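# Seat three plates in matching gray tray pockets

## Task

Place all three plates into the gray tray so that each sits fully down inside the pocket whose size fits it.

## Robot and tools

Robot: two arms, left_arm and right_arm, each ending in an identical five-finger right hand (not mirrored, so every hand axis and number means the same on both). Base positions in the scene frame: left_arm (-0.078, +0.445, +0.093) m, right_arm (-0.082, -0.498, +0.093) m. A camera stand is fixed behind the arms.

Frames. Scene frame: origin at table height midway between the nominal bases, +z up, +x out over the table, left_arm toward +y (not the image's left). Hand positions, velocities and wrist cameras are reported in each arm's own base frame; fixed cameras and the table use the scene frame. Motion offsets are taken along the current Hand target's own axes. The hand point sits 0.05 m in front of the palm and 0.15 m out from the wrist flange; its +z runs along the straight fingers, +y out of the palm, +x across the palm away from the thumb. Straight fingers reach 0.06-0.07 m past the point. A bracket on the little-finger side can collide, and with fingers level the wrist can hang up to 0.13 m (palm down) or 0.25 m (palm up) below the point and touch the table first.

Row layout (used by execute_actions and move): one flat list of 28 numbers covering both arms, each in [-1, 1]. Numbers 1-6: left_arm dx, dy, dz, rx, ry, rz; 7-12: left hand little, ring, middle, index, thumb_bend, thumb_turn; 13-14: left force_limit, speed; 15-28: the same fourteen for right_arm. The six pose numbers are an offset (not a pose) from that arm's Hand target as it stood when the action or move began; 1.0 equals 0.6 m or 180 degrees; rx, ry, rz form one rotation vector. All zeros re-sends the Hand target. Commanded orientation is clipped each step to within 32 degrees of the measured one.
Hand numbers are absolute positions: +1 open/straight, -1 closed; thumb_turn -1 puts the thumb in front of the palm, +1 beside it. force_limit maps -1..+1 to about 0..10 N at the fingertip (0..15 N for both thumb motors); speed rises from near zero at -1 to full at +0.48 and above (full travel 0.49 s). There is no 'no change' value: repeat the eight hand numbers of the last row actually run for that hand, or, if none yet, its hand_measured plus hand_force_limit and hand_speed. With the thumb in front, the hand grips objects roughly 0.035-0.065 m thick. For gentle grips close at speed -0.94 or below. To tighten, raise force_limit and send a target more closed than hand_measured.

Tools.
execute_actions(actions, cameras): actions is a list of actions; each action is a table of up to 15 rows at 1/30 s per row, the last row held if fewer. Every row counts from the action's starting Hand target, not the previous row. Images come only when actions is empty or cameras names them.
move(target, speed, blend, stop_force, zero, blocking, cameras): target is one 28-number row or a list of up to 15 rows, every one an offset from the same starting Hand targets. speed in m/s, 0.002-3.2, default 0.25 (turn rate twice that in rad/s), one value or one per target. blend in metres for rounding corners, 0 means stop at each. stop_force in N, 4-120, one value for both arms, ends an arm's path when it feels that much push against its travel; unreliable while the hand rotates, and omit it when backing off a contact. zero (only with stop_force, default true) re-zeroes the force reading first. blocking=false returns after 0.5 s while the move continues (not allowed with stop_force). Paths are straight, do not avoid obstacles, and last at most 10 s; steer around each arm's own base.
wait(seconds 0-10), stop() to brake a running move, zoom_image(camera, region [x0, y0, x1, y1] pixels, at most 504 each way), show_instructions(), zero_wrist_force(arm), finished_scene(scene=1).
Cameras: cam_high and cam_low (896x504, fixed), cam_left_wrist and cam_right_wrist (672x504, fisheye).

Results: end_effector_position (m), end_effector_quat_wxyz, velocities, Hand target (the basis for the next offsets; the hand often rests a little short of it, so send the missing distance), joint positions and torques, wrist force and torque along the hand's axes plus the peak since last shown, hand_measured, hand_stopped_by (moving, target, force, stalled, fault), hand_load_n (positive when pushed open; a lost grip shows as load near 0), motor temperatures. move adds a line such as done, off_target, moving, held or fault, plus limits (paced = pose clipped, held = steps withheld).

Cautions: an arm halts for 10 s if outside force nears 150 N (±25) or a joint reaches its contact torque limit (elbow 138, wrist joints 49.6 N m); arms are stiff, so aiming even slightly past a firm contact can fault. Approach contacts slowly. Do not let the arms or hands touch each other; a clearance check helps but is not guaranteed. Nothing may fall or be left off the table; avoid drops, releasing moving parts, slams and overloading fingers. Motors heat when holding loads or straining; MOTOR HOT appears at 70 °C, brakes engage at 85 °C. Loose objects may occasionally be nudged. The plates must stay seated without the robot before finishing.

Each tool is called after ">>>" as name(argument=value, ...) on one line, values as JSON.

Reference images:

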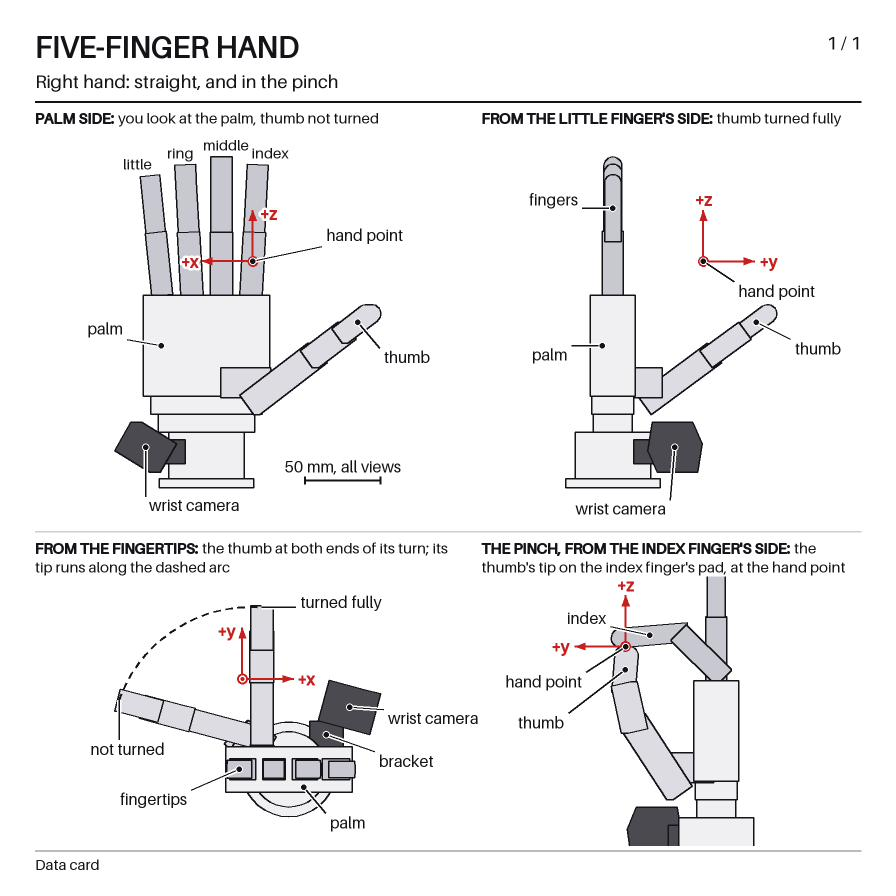

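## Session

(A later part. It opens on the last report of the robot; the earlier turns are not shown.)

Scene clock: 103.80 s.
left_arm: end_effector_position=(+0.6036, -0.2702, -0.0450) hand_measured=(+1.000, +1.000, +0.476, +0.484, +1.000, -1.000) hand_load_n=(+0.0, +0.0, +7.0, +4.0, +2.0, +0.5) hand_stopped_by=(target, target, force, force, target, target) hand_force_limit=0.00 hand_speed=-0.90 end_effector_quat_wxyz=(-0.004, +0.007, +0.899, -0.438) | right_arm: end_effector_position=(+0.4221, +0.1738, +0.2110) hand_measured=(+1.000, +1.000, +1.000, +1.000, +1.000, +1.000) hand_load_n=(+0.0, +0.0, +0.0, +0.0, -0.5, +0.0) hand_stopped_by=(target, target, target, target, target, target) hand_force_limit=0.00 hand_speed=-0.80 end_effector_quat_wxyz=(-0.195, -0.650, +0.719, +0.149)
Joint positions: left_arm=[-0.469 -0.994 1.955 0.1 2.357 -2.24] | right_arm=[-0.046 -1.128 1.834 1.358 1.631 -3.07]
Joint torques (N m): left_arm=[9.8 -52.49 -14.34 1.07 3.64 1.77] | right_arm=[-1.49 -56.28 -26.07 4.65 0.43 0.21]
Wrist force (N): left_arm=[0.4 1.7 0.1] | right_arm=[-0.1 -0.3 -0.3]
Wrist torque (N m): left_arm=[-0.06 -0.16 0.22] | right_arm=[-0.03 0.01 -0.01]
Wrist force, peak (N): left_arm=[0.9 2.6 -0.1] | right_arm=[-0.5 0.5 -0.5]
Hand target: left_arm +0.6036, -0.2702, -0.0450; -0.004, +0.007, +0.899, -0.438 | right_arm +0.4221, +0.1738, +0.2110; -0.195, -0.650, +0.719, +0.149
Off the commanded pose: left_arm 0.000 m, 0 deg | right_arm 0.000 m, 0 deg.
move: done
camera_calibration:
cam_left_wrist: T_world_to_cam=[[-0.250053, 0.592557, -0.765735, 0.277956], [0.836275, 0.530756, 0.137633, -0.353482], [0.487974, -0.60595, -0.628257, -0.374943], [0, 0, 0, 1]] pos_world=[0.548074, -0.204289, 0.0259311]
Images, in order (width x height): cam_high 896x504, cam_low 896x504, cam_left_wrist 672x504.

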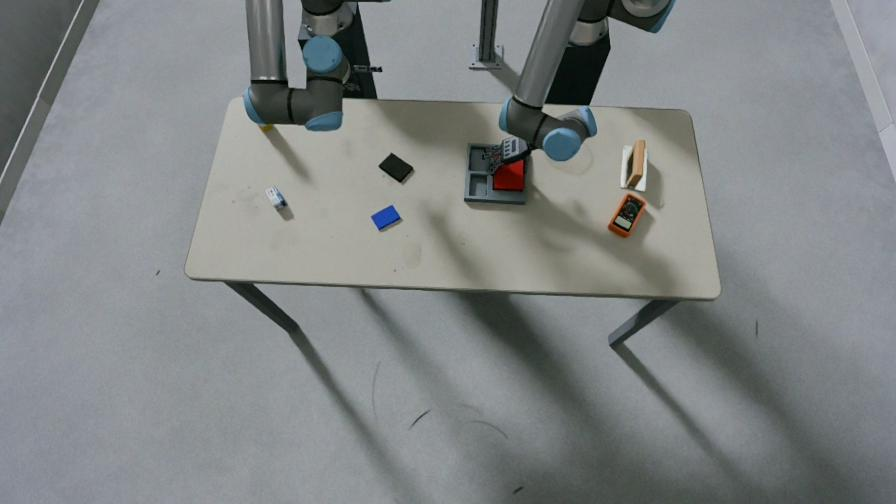

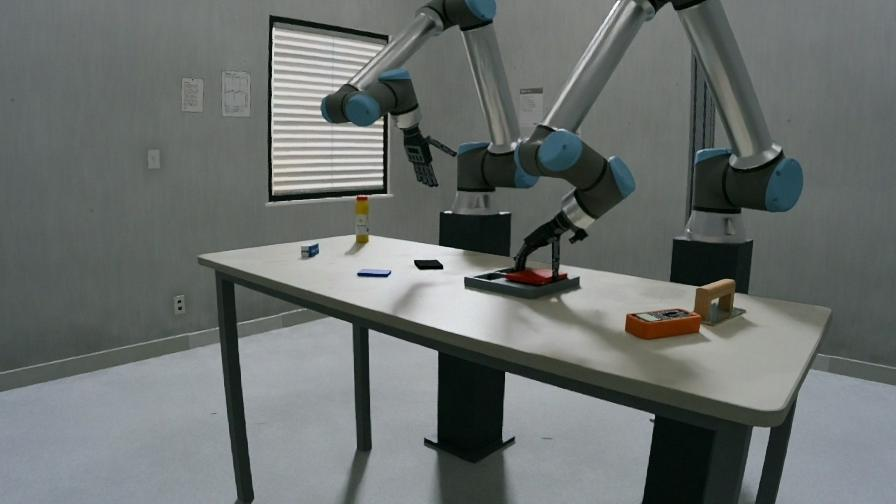

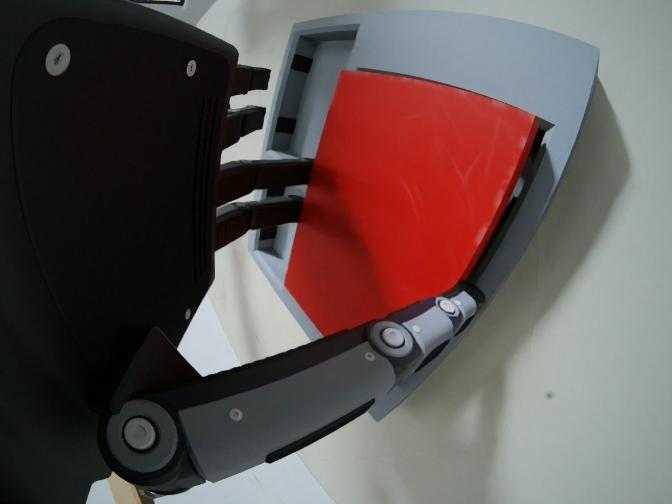

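>>> move(target=[0.0025,0.0047,0.0048,0,0,0,1,1,0.25,0.25,1,-1,0.0,-0.9,0,0,0,0,0,0,1,1,1,1,1,1,0,-0.8], speed=0.01, stop_force=4, cameras=["cam_left_wrist","cam_high"])

>>> zoom_image(camera="cam_high", region=[460, 135, 540, 215])

>>> zoom_image(camera="cam_left_wrist", region=[200, 0, 652, 400])

Scene clock: 111.50 s.
left_arm: end_effector_position=(+0.6026, -0.2705, -0.0474) hand_measured=(+1.000, +1.000, +0.476, +0.484, +1.000, -1.000) hand_load_n=(+0.0, -0.5, +6.5, +4.0, +2.0, +1.0) hand_stopped_by=(target, target, force, force, target, target) hand_force_limit=0.00 hand_speed=-0.90 end_effector_quat_wxyz=(-0.004, +0.007, +0.899, -0.438) | right_arm: end_effector_position=(+0.4221, +0.1738, +0.2110) hand_measured=(+1.000, +1.000, +1.000, +1.000, +1.000, +1.000) hand_load_n=(+0.0, +0.0, +0.5, +0.0, +0.0, +0.0) hand_stopped_by=(target, target, target, target, target, target) hand_force_limit=0.00 hand_speed=-0.80 end_effector_quat_wxyz=(-0.195, -0.650, +0.719, +0.149)
Joint positions: left_arm=[-0.47 -0.991 1.957 0.094 2.357 -2.241] | right_arm=[-0.046 -1.128 1.834 1.358 1.631 -3.07]
Joint torques (N m): left_arm=[10.42 -88.11 -29.1 4.92 3.2 2.36] | right_arm=[0.15 -55.24 -25.09 4.59 0.69 0.13]
Wrist force (N): left_arm=[-0.8 -0.8 -5.3] | right_arm=[-0.2 0.0 -0.2]
Wrist torque (N m): left_arm=[0.25 -0.16 0.35] | right_arm=[0.01 0.05 -0.01]
Wrist force, peak (N): left_arm=[-2.4 -5.3 -10.2] | right_arm=[-0.4 0.2 -0.7]
Hand target: left_arm +0.6026, -0.2705, -0.0474; -0.004, +0.007, +0.899, -0.438 (not the last commanded pose) | right_arm +0.4221, +0.1738, +0.2110; -0.195, -0.650, +0.719, +0.149
Off the commanded pose: left_arm 0.002 m, 0 deg | right_arm 0.000 m, 0 deg.
move: contact (left_arm)
camera_calibration:
cam_left_wrist: T_world_to_cam=[[-0.250137, 0.592502, -0.76575, 0.27603], [0.83625, 0.530816, 0.137555, -0.352198], [0.487974, -0.60595, -0.628256, -0.376256], [0, 0, 0, 1]] pos_world=[0.547174, -0.204589, 0.023431]
Images, in order (width x height): cam_high 896x504, cam_left_wrist 672x504.

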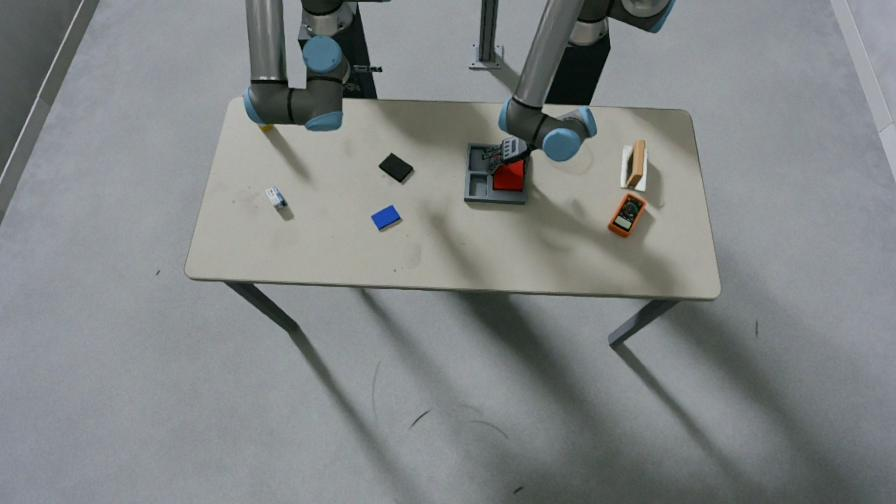

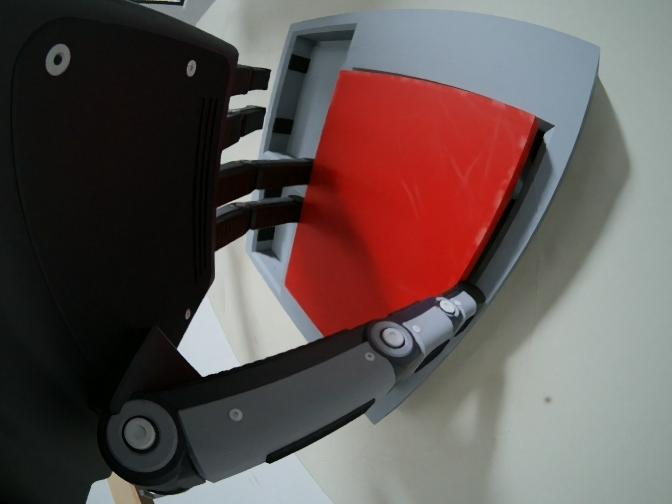

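Scaled by 6.300 from the camera's 896x504 image, which has a finer 1280x720 frame.

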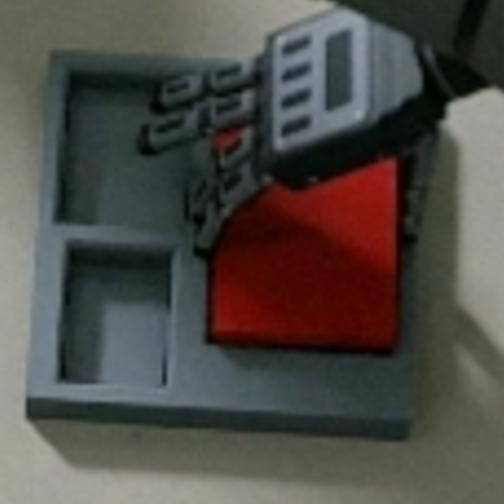

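Scaled by 1.115 from the camera's 672x504 image, which has a finer 960x720 frame.

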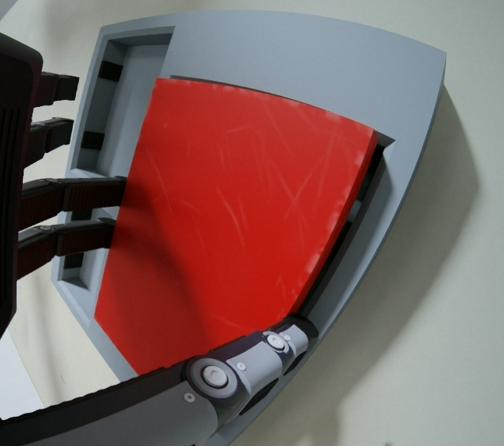

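>>> move(target=[0,0,0,0,0,0,1,1,0.75,0.75,1,-1,0.0,-0.8,0,0,0,0,0,0,1,1,1,1,1,1,0,-0.8], speed=0.01, cameras=["cam_left_wrist","cam_high"])

>>> zoom_image(camera="cam_high", region=[460, 135, 540, 215])

>>> zoom_image(camera="cam_left_wrist", region=[200, 0, 652, 400])

Scene clock: 116.43 s.
left_arm: end_effector_position=(+0.6026, -0.2705, -0.0474) hand_measured=(+1.000, +1.000, +0.750, +0.750, +1.000, -1.000) hand_load_n=(+0.0, -0.5, +0.0, +0.0, +0.0, +0.0) hand_stopped_by=(target, target, target, target, target, target) hand_force_limit=0.00 hand_speed=-0.80 end_effector_quat_wxyz=(-0.004, +0.007, +0.899, -0.438) | right_arm: end_effector_position=(+0.4221, +0.1738, +0.2110) hand_measured=(+1.000, +1.000, +1.000, +1.000, +1.000, +1.000) hand_load_n=(+0.0, +0.0, +0.0, +0.0, +0.0, +0.0) hand_stopped_by=(target, target, target, target, target, target) hand_force_limit=0.00 hand_speed=-0.80 end_effector_quat_wxyz=(-0.195, -0.650, +0.719, +0.149)
Joint positions: left_arm=[-0.47 -0.991 1.957 0.094 2.357 -2.241] | right_arm=[-0.046 -1.128 1.834 1.358 1.631 -3.07]
Joint torques (N m): left_arm=[9.82 -88.29 -29.02 3.11 3.04 2.37] | right_arm=[0.17 -57.2 -26.27 4.59 0.84 0.32]
Wrist force (N): left_arm=[0.6 0.9 -1.0] | right_arm=[-0.3 -0.2 -0.2]
Wrist torque (N m): left_arm=[0.00 -0.17 0.41] | right_arm=[-0.02 0.04 -0.02]
Wrist force, peak (N): left_arm=[-1.0 -0.7 -5.5] | right_arm=[0.0 0.5 -0.7]
Hand target: left_arm +0.6026, -0.2705, -0.0474; -0.004, +0.007, +0.899, -0.438 | right_arm +0.4221, +0.1738, +0.2110; -0.195, -0.650, +0.719, +0.149
Off the commanded pose: left_arm 0.000 m, 0 deg | right_arm 0.000 m, 0 deg.
move: done
camera_calibration:
cam_left_wrist: T_world_to_cam=[[-0.250137, 0.592502, -0.76575, 0.27603], [0.83625, 0.530816, 0.137555, -0.352198], [0.487974, -0.60595, -0.628256, -0.376256], [0, 0, 0, 1]] pos_world=[0.547174, -0.204589, 0.023431]
Images, in order (width x height): cam_high 896x504, cam_left_wrist 672x504.

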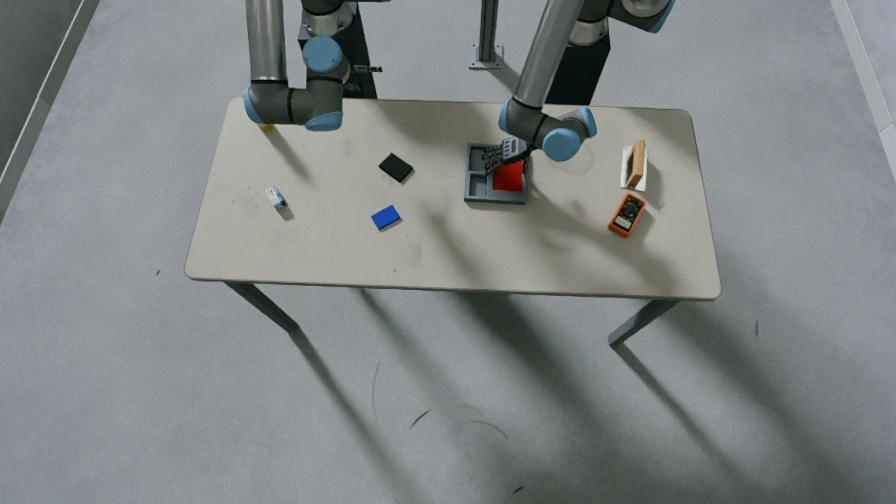

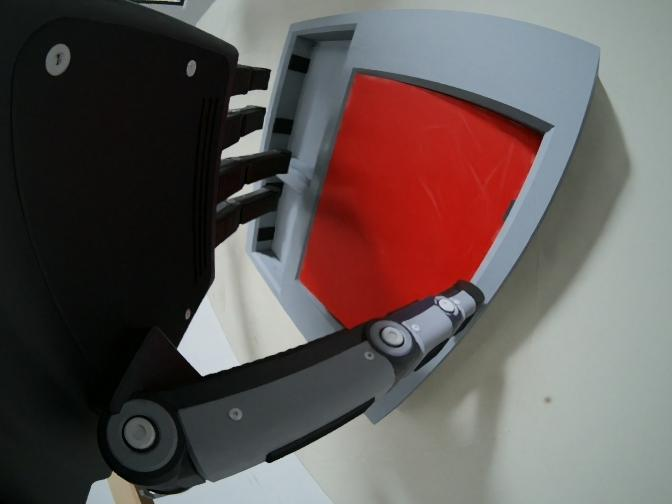

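Scaled by 6.300 from the camera's 896x504 image, which has a finer 1280x720 frame.

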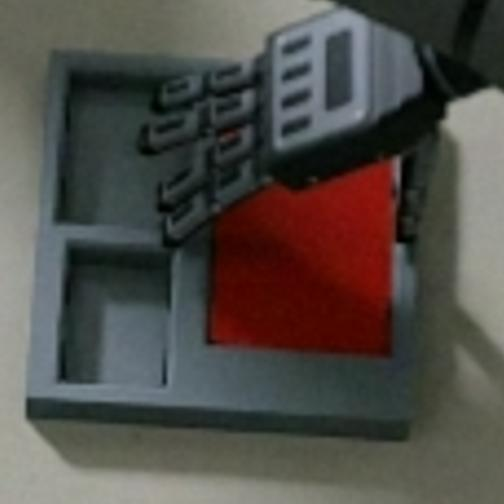

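Scaled by 1.115 from the camera's 672x504 image, which has a finer 960x720 frame.

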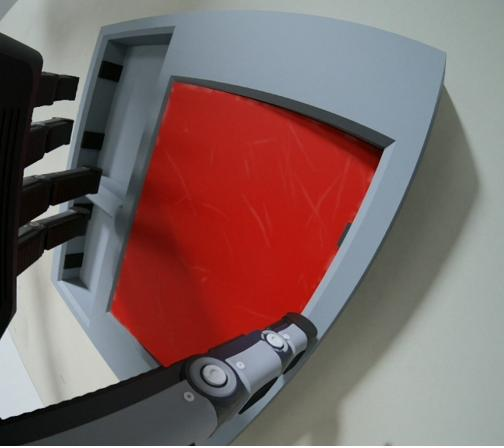

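>>> move(target=[0,-0.0788,-0.0616,0,0,0,1,1,1,1,1,-1,0.0,-0.5,0,0,0,0,0,0,1,1,1,1,1,1,0,-0.8], speed=0.15, cameras=["cam_left_wrist","cam_high","cam_low"])

>>> zoom_image(camera="cam_high", region=[460, 135, 540, 215])

>>> zoom_image(camera="cam_left_wrist", region=[300, 20, 630, 350])

>>> zoom_image(camera="cam_low", region=[450, 240, 600, 310])

Scene clock: 118.70 s.
left_arm: end_effector_position=(+0.6026, -0.2706, +0.0125) hand_measured=(+1.000, +1.000, +1.000, +1.000, +1.000, -1.000) hand_load_n=(+0.0, +0.0, +0.0, -0.5, +0.0, +0.0) hand_stopped_by=(target, target, target, target, target, target) hand_force_limit=0.00 hand_speed=-0.50 end_effector_quat_wxyz=(-0.004, +0.007, +0.899, -0.438) | right_arm: end_effector_position=(+0.4221, +0.1738, +0.2110) hand_measured=(+1.000, +1.000, +1.000, +1.000, +1.000, +1.000) hand_load_n=(+0.0, -0.5, +0.0, +0.0, +0.0, +0.0) hand_stopped_by=(target, target, target, target, target, target) hand_force_limit=0.00 hand_speed=-0.80 end_effector_quat_wxyz=(-0.195, -0.650, +0.719, +0.149)
Joint positions: left_arm=[-0.471 -1.075 1.944 0.191 2.357 -2.241] | right_arm=[-0.046 -1.128 1.834 1.358 1.631 -3.07]
Joint torques (N m): left_arm=[-9.5 -87.94 -33.63 4.77 -0.28 2.83] | right_arm=[-0.47 -56.67 -25.63 4.53 0.47 -0.06]
Wrist force (N): left_arm=[0.4 0.4 -0.8] | right_arm=[-0.3 -0.4 -0.1]
Wrist torque (N m): left_arm=[-0.08 -0.14 0.38] | right_arm=[-0.06 0.04 -0.03]
Wrist force, peak (N): left_arm=[0.8 1.8 -0.5] | right_arm=[0.3 0.0 -0.9]
Hand target: left_arm +0.6027, -0.2706, +0.0126; -0.004, +0.007, +0.899, -0.438 | right_arm +0.4221, +0.1738, +0.2110; -0.195, -0.650, +0.719, +0.149
Off the commanded pose: left_arm 0.000 m, 0 deg | right_arm 0.000 m, 0 deg.
move: done
camera_calibration:
cam_left_wrist: T_world_to_cam=[[-0.250262, 0.592444, -0.765754, 0.322091], [0.836256, 0.530846, 0.137399, -0.360382], [0.487898, -0.605981, -0.628286, -0.338584], [0, 0, 0, 1]] pos_world=[0.547173, -0.204689, 0.0834308]
Images, in order (width x height): cam_high 896x504, cam_low 896x504, cam_left_wrist 672x504.

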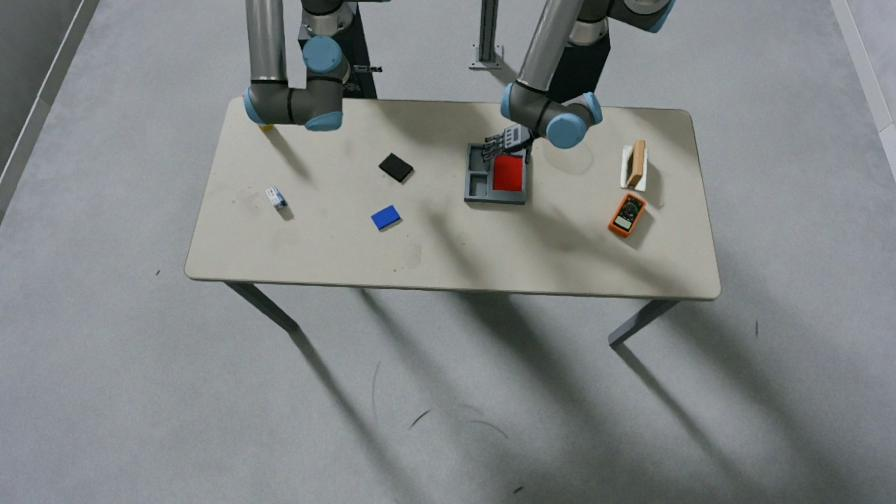

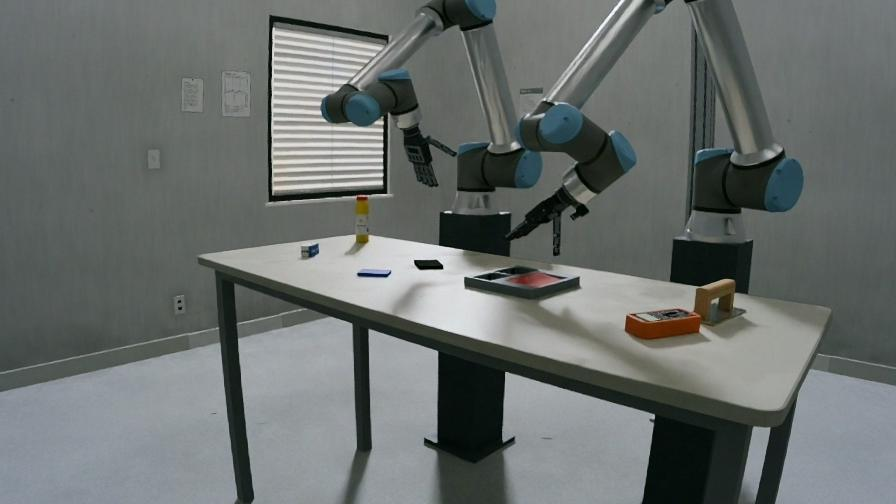

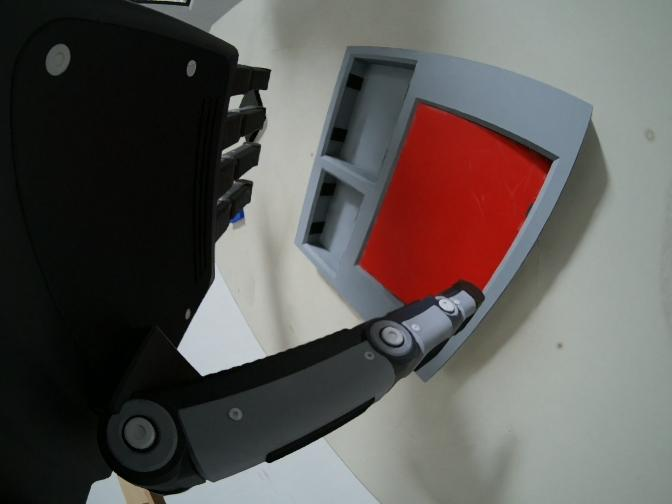

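Scaled by 6.300 from the camera's 896x504 image, which has a finer 1280x720 frame.

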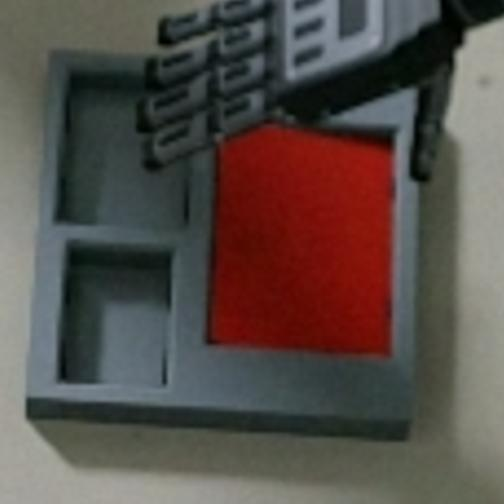

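Scaled by 1.527 from the camera's 672x504 image, which has a finer 960x720 frame.

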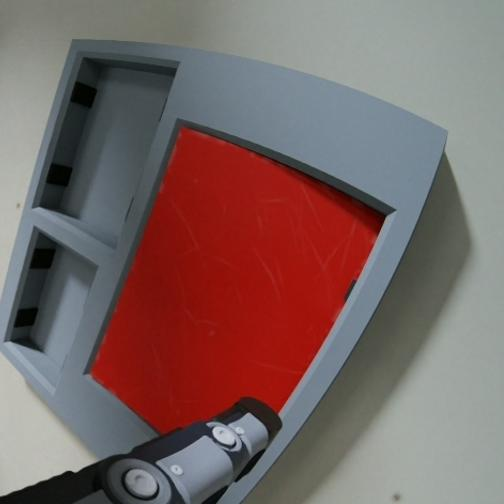

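Scaled by 3.360 from the camera's 896x504 image, which has a finer 1280x720 frame.

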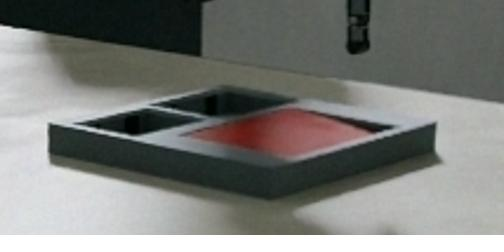

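>>> zoom_image(camera="cam_low", region=[460, 258, 586, 302])

>>> zoom_image(camera="cam_left_wrist", region=[400, 80, 570, 250])

Scaled by 4.000 from the camera's 896x504 image, which has a finer 1280x720 frame.

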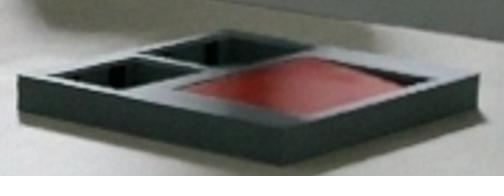

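Scaled by 2.965 from the camera's 672x504 image, which has a finer 960x720 frame.

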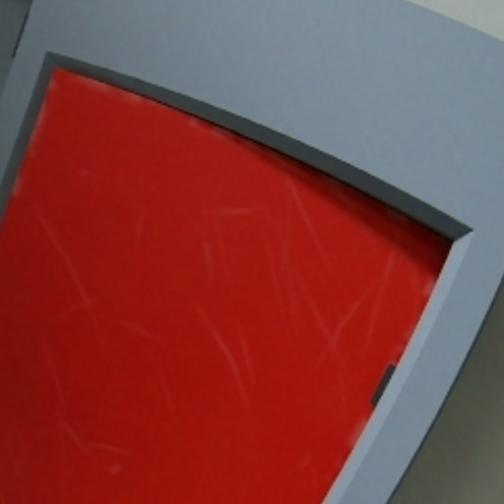

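>>> move(target=[-0.0762,-0.0148,0.1612,0,0,0,1,1,1,1,1,-1,0.0,-0.5,0,0,0,0,0,0,1,1,1,1,1,1,0,-0.8], speed=0.15, cameras=["cam_left_wrist"])

>>> zoom_image(camera="cam_left_wrist", region=[300, 20, 630, 350])

Scene clock: 126.77 s.
left_arm: end_effector_position=(+0.6470, -0.3529, -0.0400) hand_measured=(+1.000, +1.000, +1.000, +1.000, +1.000, -1.000) hand_load_n=(+0.0, -0.5, +0.0, +0.0, +0.0, +0.0) hand_stopped_by=(target, target, target, target, target, target) hand_force_limit=0.00 hand_speed=-0.50 end_effector_quat_wxyz=(-0.004, +0.007, +0.899, -0.438) | right_arm: end_effector_position=(+0.4221, +0.1738, +0.2110) hand_measured=(+1.000, +1.000, +1.000, +1.000, +1.000, +1.000) hand_load_n=(+0.0, +0.0, +0.5, +0.0, +0.0, +0.0) hand_stopped_by=(target, target, target, target, target, target) hand_force_limit=0.00 hand_speed=-0.80 end_effector_quat_wxyz=(-0.195, -0.650, +0.719, +0.149)
Joint positions: left_arm=[-0.555 -0.949 1.83 0.109 2.312 -2.342] | right_arm=[-0.046 -1.128 1.834 1.358 1.631 -3.07]
Joint torques (N m): left_arm=[-12.13 -58.72 -33.31 0.72 -1.57 -3.06] | right_arm=[-1.73 -56.66 -25.89 4.9 0.47 0.33]
Wrist force (N): left_arm=[0.1 1.0 -0.5] | right_arm=[-0.1 0.0 -0.5]
Wrist torque (N m): left_arm=[-0.01 -0.10 0.38] | right_arm=[0.02 0.03 -0.01]
Wrist force, peak (N): left_arm=[0.9 0.6 -2.3] | right_arm=[0.0 0.4 -0.7]
Hand target: left_arm +0.6471, -0.3529, -0.0401; -0.004, +0.007, +0.899, -0.438 | right_arm +0.4221, +0.1738, +0.2110; -0.195, -0.650, +0.719, +0.149
Off the commanded pose: left_arm 0.000 m, 0 deg | right_arm 0.000 m, 0 deg.
move: done
camera_calibration:
cam_left_wrist: T_world_to_cam=[[-0.250137, 0.592502, -0.76575, 0.341565], [0.83625, 0.530816, 0.137555, -0.346659], [0.487974, -0.60595, -0.628256, -0.443143], [0, 0, 0, 1]] pos_world=[0.591574, -0.286889, 0.030831]
Images, in order (width x height): cam_left_wrist 672x504.

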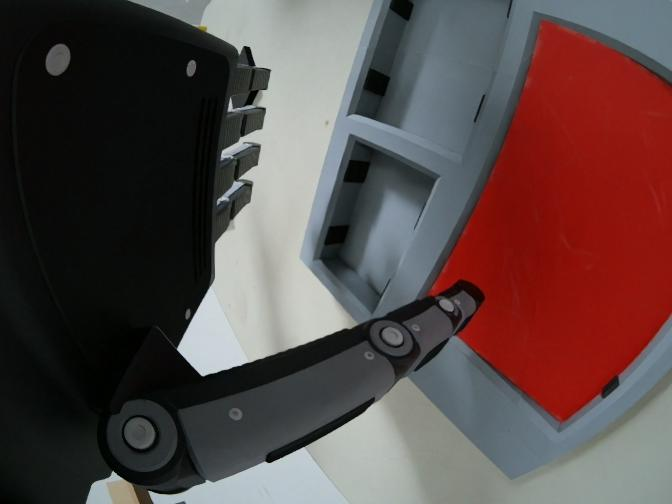

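Scaled by 1.527 from the camera's 672x504 image, which has a finer 960x720 frame.

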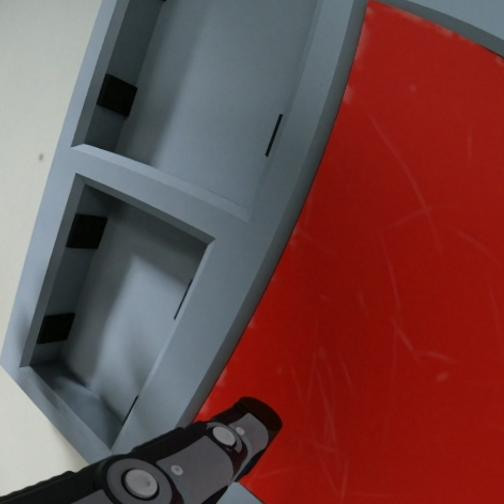

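>>> move(target=[0,0.0263,0.0205,0,0,0,1,1,1,1,1,-1,0.0,-0.5,0,0,0,0,0,0,1,1,1,1,1,1,0,-0.8], speed=0.01, stop_force=12, cameras=["cam_left_wrist"])

>>> zoom_image(camera="cam_left_wrist", region=[342, 0, 672, 480])

Scene clock: 130.77 s.
left_arm: end_effector_position=(+0.6471, -0.3529, -0.0601) hand_measured=(+1.000, +1.000, +1.000, +1.000, +1.000, -1.000) hand_load_n=(+0.0, +0.0, +0.0, +0.0, -0.5, +0.0) hand_stopped_by=(target, target, target, target, target, target) hand_force_limit=0.00 hand_speed=-0.50 end_effector_quat_wxyz=(-0.004, +0.007, +0.899, -0.438) | right_arm: end_effector_position=(+0.4221, +0.1738, +0.2110) hand_measured=(+1.000, +1.000, +1.000, +1.000, +1.000, +1.000) hand_load_n=(+0.0, +0.0, +0.0, +0.0, +0.0, +0.0) hand_stopped_by=(target, target, target, target, target, target) hand_force_limit=0.00 hand_speed=-0.80 end_effector_quat_wxyz=(-0.195, -0.650, +0.719, +0.149)
Joint positions: left_arm=[-0.555 -0.922 1.833 0.08 2.312 -2.342] | right_arm=[-0.046 -1.128 1.834 1.358 1.631 -3.07]
Joint torques (N m): left_arm=[8.06 -57.74 -14.97 0.99 2.51 2.18] | right_arm=[-1.09 -55.97 -25.32 4.56 0.54 0.09]
Wrist force (N): left_arm=[0.8 0.2 -1.3] | right_arm=[0.0 0.2 -0.6]
Wrist torque (N m): left_arm=[0.01 -0.16 0.40] | right_arm=[0.06 0.01 0.01]
Wrist force, peak (N): left_arm=[0.8 1.6 -1.1] | right_arm=[-0.4 0.2 -0.9]
Hand target: left_arm +0.6471, -0.3529, -0.0601; -0.004, +0.007, +0.899, -0.438 | right_arm +0.4221, +0.1738, +0.2110; -0.195, -0.650, +0.719, +0.149
Off the commanded pose: left_arm 0.000 m, 0 deg | right_arm 0.000 m, 0 deg.
move: done
camera_calibration:
cam_left_wrist: T_world_to_cam=[[-0.250137, 0.592502, -0.76575, 0.32625], [0.83625, 0.530816, 0.137555, -0.343908], [0.487974, -0.60595, -0.628256, -0.455708], [0, 0, 0, 1]] pos_world=[0.591574, -0.286889, 0.010831]
Images, in order (width x height): cam_left_wrist 672x504.

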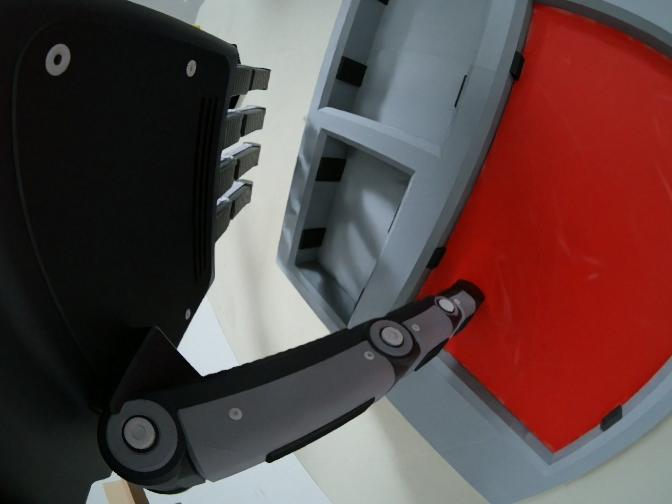

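Scaled by 1.050 from the camera's 672x504 image, which has a finer 960x720 frame.

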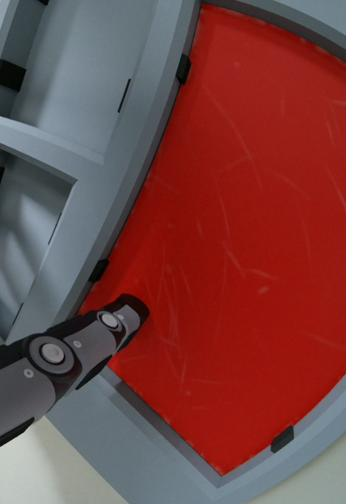

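>>> move(target=[0,0.0131,0.0103,0,0,0,1,1,1,1,1,-1,0.0,-0.5,0,0,0,0,0,0,1,1,1,1,1,1,0,-0.8], speed=0.01, stop_force=12, cameras=["cam_left_wrist","cam_low"])

>>> zoom_image(camera="cam_left_wrist", region=[342, 0, 672, 480])

>>> zoom_image(camera="cam_low", region=[460, 258, 586, 302])

Scene clock: 132.93 s.
left_arm: end_effector_position=(+0.6471, -0.3529, -0.0608) hand_measured=(+1.000, +1.000, +1.000, +1.000, +1.000, -1.000) hand_load_n=(+0.0, +0.0, +0.0, +0.0, -0.5, -1.0) hand_stopped_by=(target, target, target, target, target, target) hand_force_limit=0.00 hand_speed=-0.50 end_effector_quat_wxyz=(-0.004, +0.007, +0.899, -0.438) | right_arm: end_effector_position=(+0.4221, +0.1738, +0.2110) hand_measured=(+1.000, +1.000, +1.000, +1.000, +1.000, +1.000) hand_load_n=(+0.0, +0.0, +0.0, +0.0, +0.0, +0.0) hand_stopped_by=(target, target, target, target, target, target) hand_force_limit=0.00 hand_speed=-0.80 end_effector_quat_wxyz=(-0.195, -0.650, +0.719, +0.149)
Joint positions: left_arm=[-0.555 -0.921 1.833 0.079 2.312 -2.342] | right_arm=[-0.046 -1.128 1.834 1.358 1.631 -3.07]
Joint torques (N m): left_arm=[6.3 -90.22 -19.28 4.61 -2.22 1.31] | right_arm=[0.01 -56.22 -26.18 4.89 0.7 0.2]
Wrist force (N): left_arm=[0.2 -9.6 -8.1] | right_arm=[-0.4 0.0 -0.5]
Wrist torque (N m): left_arm=[-0.69 -0.02 0.25] | right_arm=[0.03 0.08 -0.02]
Wrist force, peak (N): left_arm=[0.7 -14.6 -11.6] | right_arm=[-0.1 0.3 -0.7]
Hand target: left_arm +0.6471, -0.3529, -0.0608; -0.004, +0.007, +0.899, -0.438 (not the last commanded pose) | right_arm +0.4221, +0.1738, +0.2110; -0.195, -0.650, +0.719, +0.149
Off the commanded pose: left_arm 0.009 m, 0 deg | right_arm 0.000 m, 0 deg.
move: contact (left_arm)
camera_calibration:
cam_left_wrist: T_world_to_cam=[[-0.250087, 0.59248, -0.765783, 0.325738], [0.836282, 0.530768, 0.137541, -0.343791], [0.487944, -0.606014, -0.628219, -0.456209], [0, 0, 0, 1]] pos_world=[0.591574, -0.286989, 0.0101311]
Images, in order (width x height): cam_low 896x504, cam_left_wrist 672x504.

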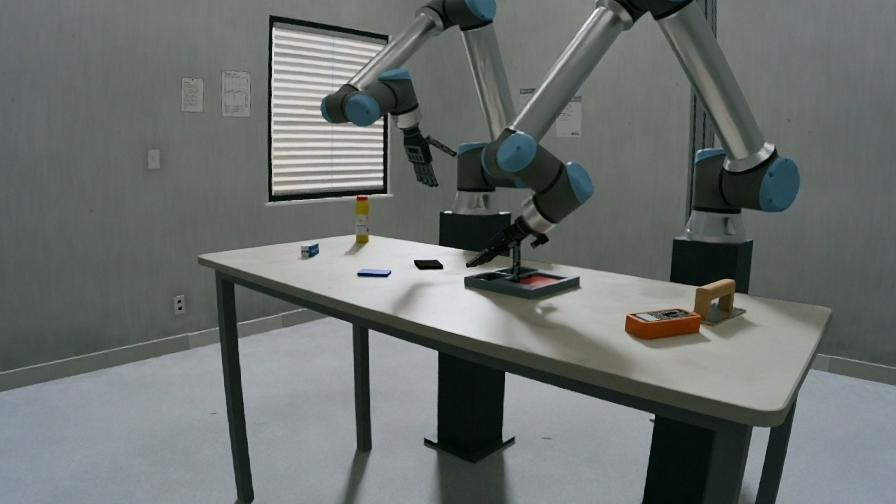

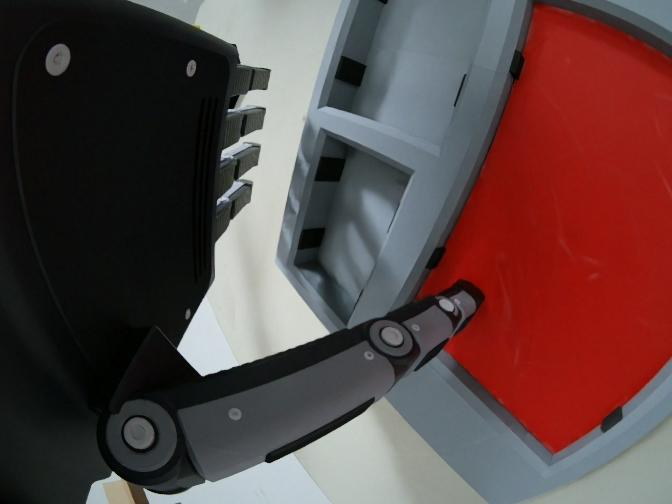

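Scaled by 1.050 from the camera's 672x504 image, which has a finer 960x720 frame.

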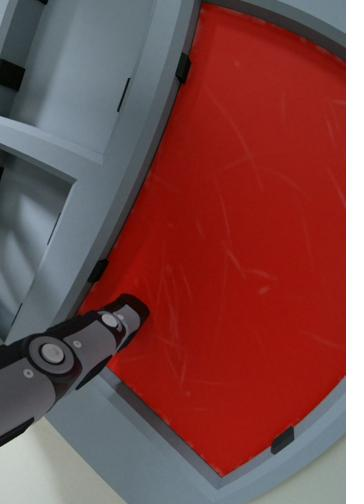

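Scaled by 4.000 from the camera's 896x504 image, which has a finer 1280x720 frame.

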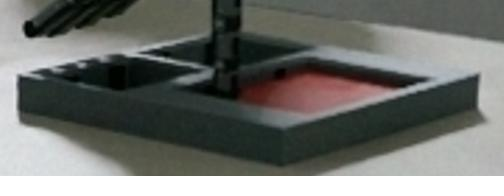

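>>> move(target=[[0,-0.0197,-0.0154,0,0,0,1,1,1,1,1,-1,0.0,-0.5,0,0,0,0,0,0,1,1,1,1,1,1,0,-0.8],[0.008,0.0388,-0.0902,0,0,0,1,1,1,1,1,-1,0.0,-0.5,0,0,0,0,0,0,1,1,1,1,1,1,0,-0.8]], speed=0.1, blend=0.005)

>>> move(target=[0,0.0263,0.0205,0,0,0,1,1,1,1,1,-1,0.0,-0.5,0,0,0,0,0,0,1,1,1,1,1,1,0,-0.8], speed=0.015, stop_force=12, cameras=["cam_left_wrist","cam_low"])

Scene clock: 135.30 s.
left_arm: end_effector_position=(+0.6432, -0.2959, -0.0457) hand_measured=(+1.000, +1.000, +1.000, +1.000, +1.000, -1.000) hand_load_n=(+0.0, -0.5, +0.0, +0.0, +0.0, +0.0) hand_stopped_by=(target, target, target, target, target, target) hand_force_limit=0.00 hand_speed=-0.50 end_effector_quat_wxyz=(-0.004, +0.007, +0.899, -0.438) | right_arm: end_effector_position=(+0.4221, +0.1738, +0.2110) hand_measured=(+1.000, +1.000, +1.000, +1.000, +1.000, +1.000) hand_load_n=(+0.0, +0.0, +0.0, +0.0, +0.0, +0.0) hand_stopped_by=(target, target, target, target, target, target) hand_force_limit=0.00 hand_speed=-0.80 end_effector_quat_wxyz=(-0.195, -0.650, +0.719, +0.149)
Joint positions: left_arm=[-0.477 -0.948 1.861 0.14 2.353 -2.25] | right_arm=[-0.046 -1.128 1.834 1.358 1.631 -3.07]
Joint torques (N m): left_arm=[9.71 -74.18 -15.33 4.99 3.95 3.3] | right_arm=[-0.9 -56.29 -26.33 4.75 0.76 0.08]
Wrist force (N): left_arm=[0.5 0.7 -1.0] | right_arm=[-0.2 -0.5 -0.2]
Wrist torque (N m): left_arm=[-0.03 -0.15 0.20] | right_arm=[-0.07 0.04 -0.02]
Wrist force, peak (N): left_arm=[0.6 -9.9 -8.4] | right_arm=[-0.6 0.1 -0.6]
Hand target: left_arm +0.6432, -0.2958, -0.0457; -0.004, +0.007, +0.899, -0.438 | right_arm +0.4221, +0.1738, +0.2110; -0.195, -0.650, +0.719, +0.149
Off the commanded pose: left_arm 0.000 m, 0 deg | right_arm 0.000 m, 0 deg.
move: done

Scene clock: 137.50 s.
left_arm: end_effector_position=(+0.6432, -0.2958, -0.0607) hand_measured=(+1.000, +1.000, +1.000, +1.000, +1.000, -1.000) hand_load_n=(+0.0, +0.0, +0.0, +0.0, +0.0, -0.5) hand_stopped_by=(target, target, target, target, target, target) hand_force_limit=0.00 hand_speed=-0.50 end_effector_quat_wxyz=(-0.004, +0.007, +0.899, -0.438) | right_arm: end_effector_position=(+0.4221, +0.1738, +0.2110) hand_measured=(+1.000, +1.000, +1.000, +1.000, +1.000, +1.000) hand_load_n=(+0.0, +0.0, +0.0, +0.0, +0.0, +0.0) hand_stopped_by=(target, target, target, target, target, target) hand_force_limit=0.00 hand_speed=-0.80 end_effector_quat_wxyz=(-0.195, -0.650, +0.719, +0.149)
Joint positions: left_arm=[-0.477 -0.927 1.863 0.118 2.353 -2.25] | right_arm=[-0.046 -1.128 1.834 1.358 1.631 -3.07]
Joint torques (N m): left_arm=[6.17 -87.93 -21.04 4.54 -2.76 0.06] | right_arm=[-0.27 -56.7 -25.76 4.75 0.88 0.16]
Wrist force (N): left_arm=[0.6 -8.3 -8.0] | right_arm=[-0.2 0.0 -0.2]
Wrist torque (N m): left_arm=[-0.66 -0.12 0.14] | right_arm=[0.01 0.04 -0.02]
Wrist force, peak (N): left_arm=[0.2 -16.6 -15.0] | right_arm=[-0.1 -0.5 -0.7]
Hand target: left_arm +0.6432, -0.2958, -0.0607; -0.004, +0.007, +0.899, -0.438 (not the last commanded pose) | right_arm +0.4221, +0.1738, +0.2110; -0.195, -0.650, +0.719, +0.149
Off the commanded pose: left_arm 0.005 m, 0 deg | right_arm 0.000 m, 0 deg.
move: contact (left_arm)
camera_calibration:
cam_left_wrist: T_world_to_cam=[[-0.250087, 0.59248, -0.765783, 0.290932], [0.836282, 0.530768, 0.137541, -0.370836], [0.487944, -0.606014, -0.628219, -0.419703], [0, 0, 0, 1]] pos_world=[0.587674, -0.229889, 0.0101311]
Images, in order (width x height): cam_low 896x504, cam_left_wrist 672x504.

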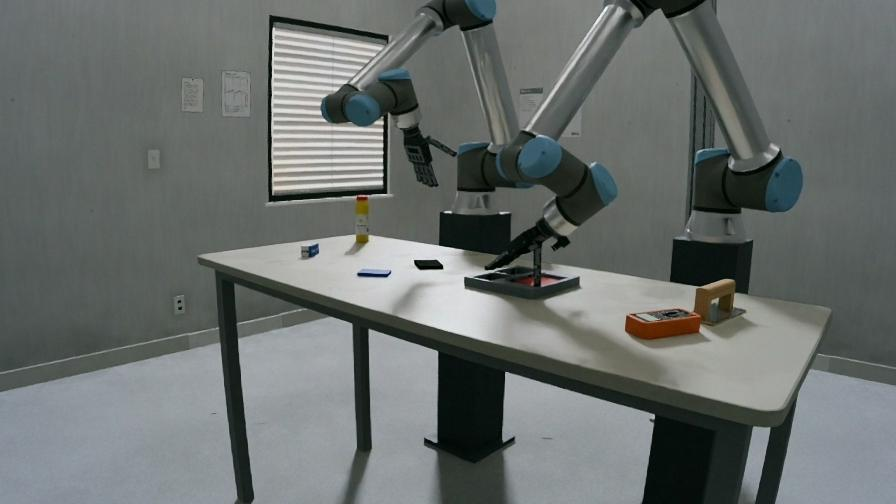

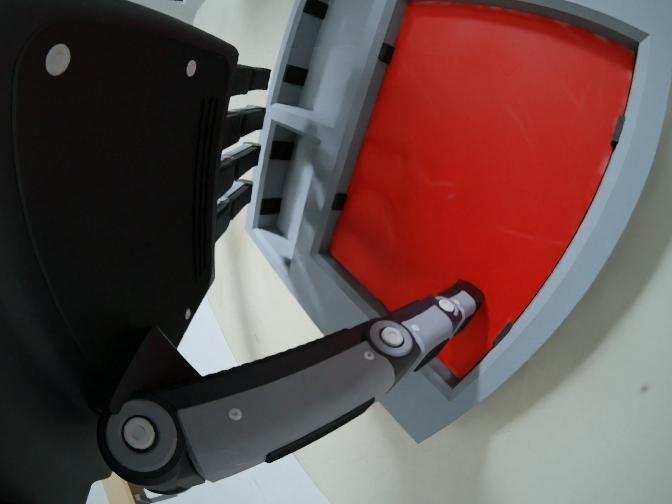

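>>> move(target=[[0,-0.105,-0.0821,0,0,0,1,1,1,1,1,-1,0.0,-0.5,0.24,0.013,-0.064,0,0,0,1,1,1,1,1,1,0,-0.8],[0.0892,-0.4467,0.3803,0.0179,-0.2464,-0.1808,1,1,1,1,1,-1,0.0,-0.5,0.4775,0.0263,-0.1283,0,0,0,1,1,1,1,1,1,0,-0.8]], speed=0.25, blend=0.02, cameras=["all"])

>>> zoom_image(camera="cam_left_wrist", region=[200, 0, 672, 480])

Scene clock: 149.20 s.
left_arm: end_effector_position=(+0.5843, -0.6398, +0.0096) hand_measured=(+1.000, +1.000, +1.000, +1.000, +1.000, -1.000) hand_load_n=(+0.0, +0.0, +0.0, +0.0, +0.0, +0.0) hand_stopped_by=(target, target, target, target, target, target) hand_force_limit=0.00 hand_speed=-0.50 end_effector_quat_wxyz=(+0.212, -0.402, +0.788, -0.414) | right_arm: end_effector_position=(+0.4219, -0.1059, +0.3110) hand_measured=(+1.000, +1.000, +1.000, +1.000, +1.000, +1.000) hand_load_n=(+0.0, +0.0, +0.0, +0.0, +0.0, +0.0) hand_stopped_by=(target, target, target, target, target, target) hand_force_limit=0.00 hand_speed=-0.80 end_effector_quat_wxyz=(-0.195, -0.650, +0.719, +0.149)
Joint positions: left_arm=[-1.182 -0.999 1.755 -0.075 1.121 -3.48] | right_arm=[-0.506 -1.232 1.759 1.467 1.838 -3.488]
Joint torques (N m): left_arm=[-12.23 -58.85 -39.26 3.39 -3.56 -3.05] | right_arm=[-11.85 -39.36 -42.22 7.06 2.92 -2.1]
Wrist force (N): left_arm=[0.4 1.1 -0.9] | right_arm=[0.0 -0.5 0.1]
Wrist torque (N m): left_arm=[0.03 -0.13 0.40] | right_arm=[-0.08 0.02 0.04]
Wrist force, peak (N): left_arm=[0.6 -8.5 -8.5] | right_arm=[-1.6 -0.8 0.1]
Hand target: left_arm +0.5843, -0.6398, +0.0096; +0.212, -0.402, +0.788, -0.414 | right_arm +0.4220, -0.1060, +0.3110; -0.195, -0.650, +0.719, +0.149
Off the commanded pose: left_arm 0.000 m, 0 deg | right_arm 0.000 m, 0 deg.
move: done
camera_calibration:
cam_left_wrist: T_world_to_cam=[[-0.589491, 0.107463, -0.800595, 0.422245], [0.038866, 0.993737, 0.10477, 0.613682], [0.806839, 0.0306453, -0.589976, -0.334584], [0, 0, 0, 1]] pos_world=[0.495014, -0.644961, 0.0763553]
cam_right_wrist: T_world_to_cam=[[-0.865223, -0.159242, 0.475427, 0.197045], [0.0858508, 0.887168, 0.453391, -0.0811143], [-0.493982, 0.4331, -0.753927, 0.602731], [0, 0, 0, 1]] pos_world=[0.47519, -0.157703, 0.397511]

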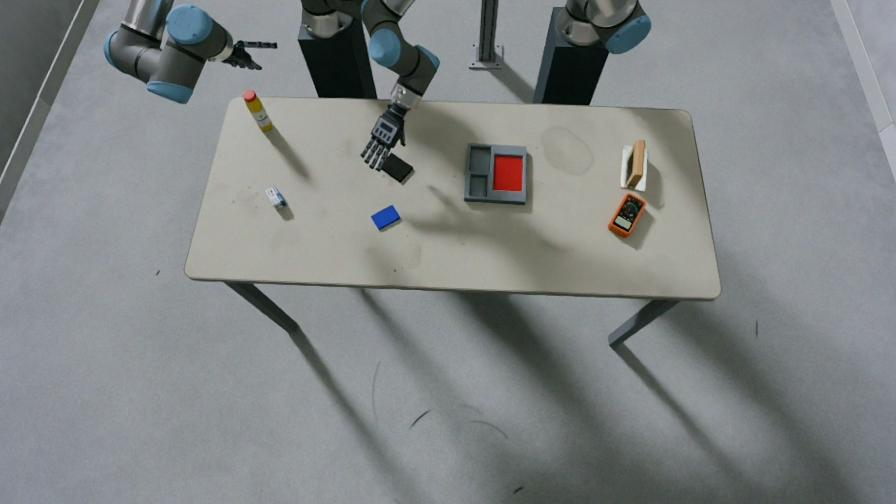

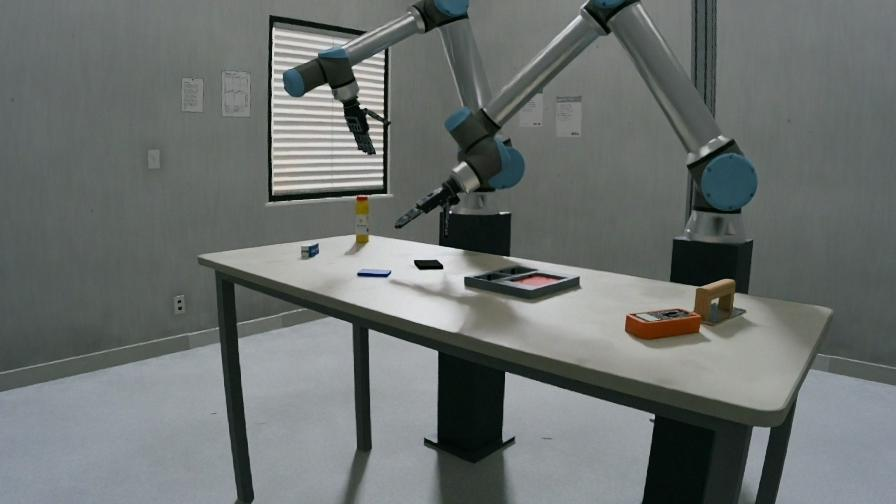

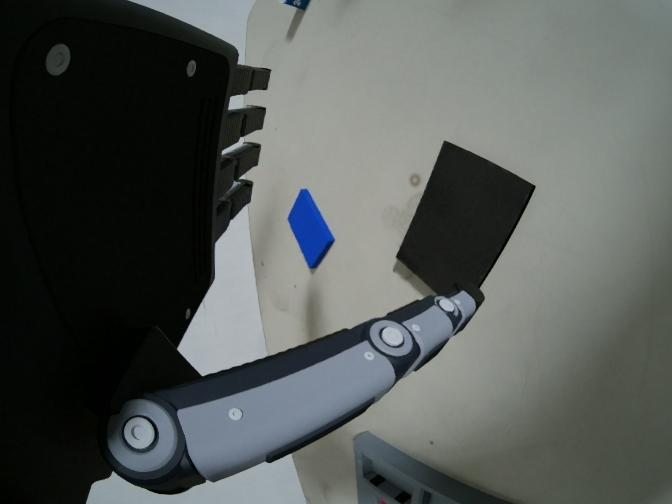

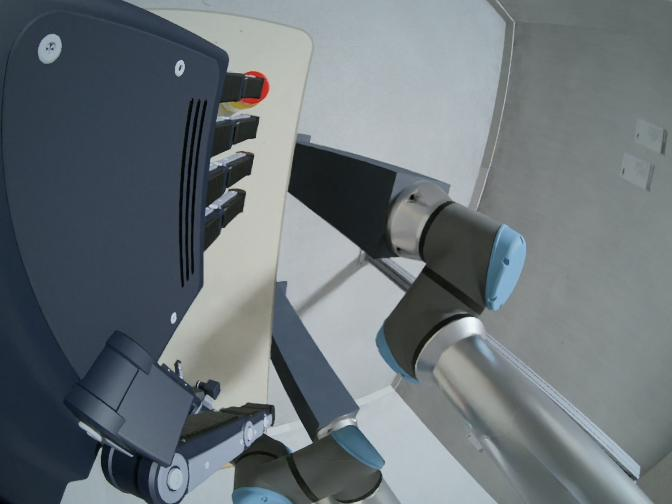

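Scaled by 1.050 from the camera's 672x504 image, which has a finer 960x720 frame.

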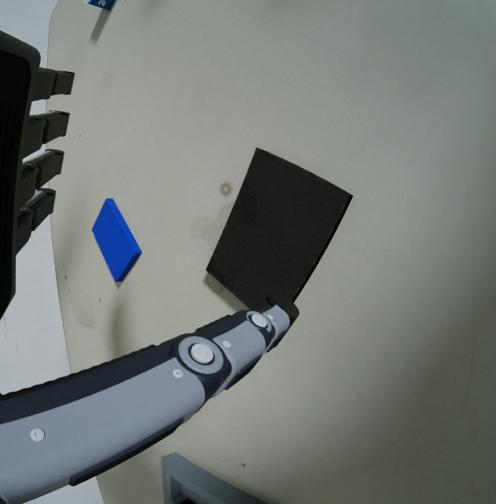

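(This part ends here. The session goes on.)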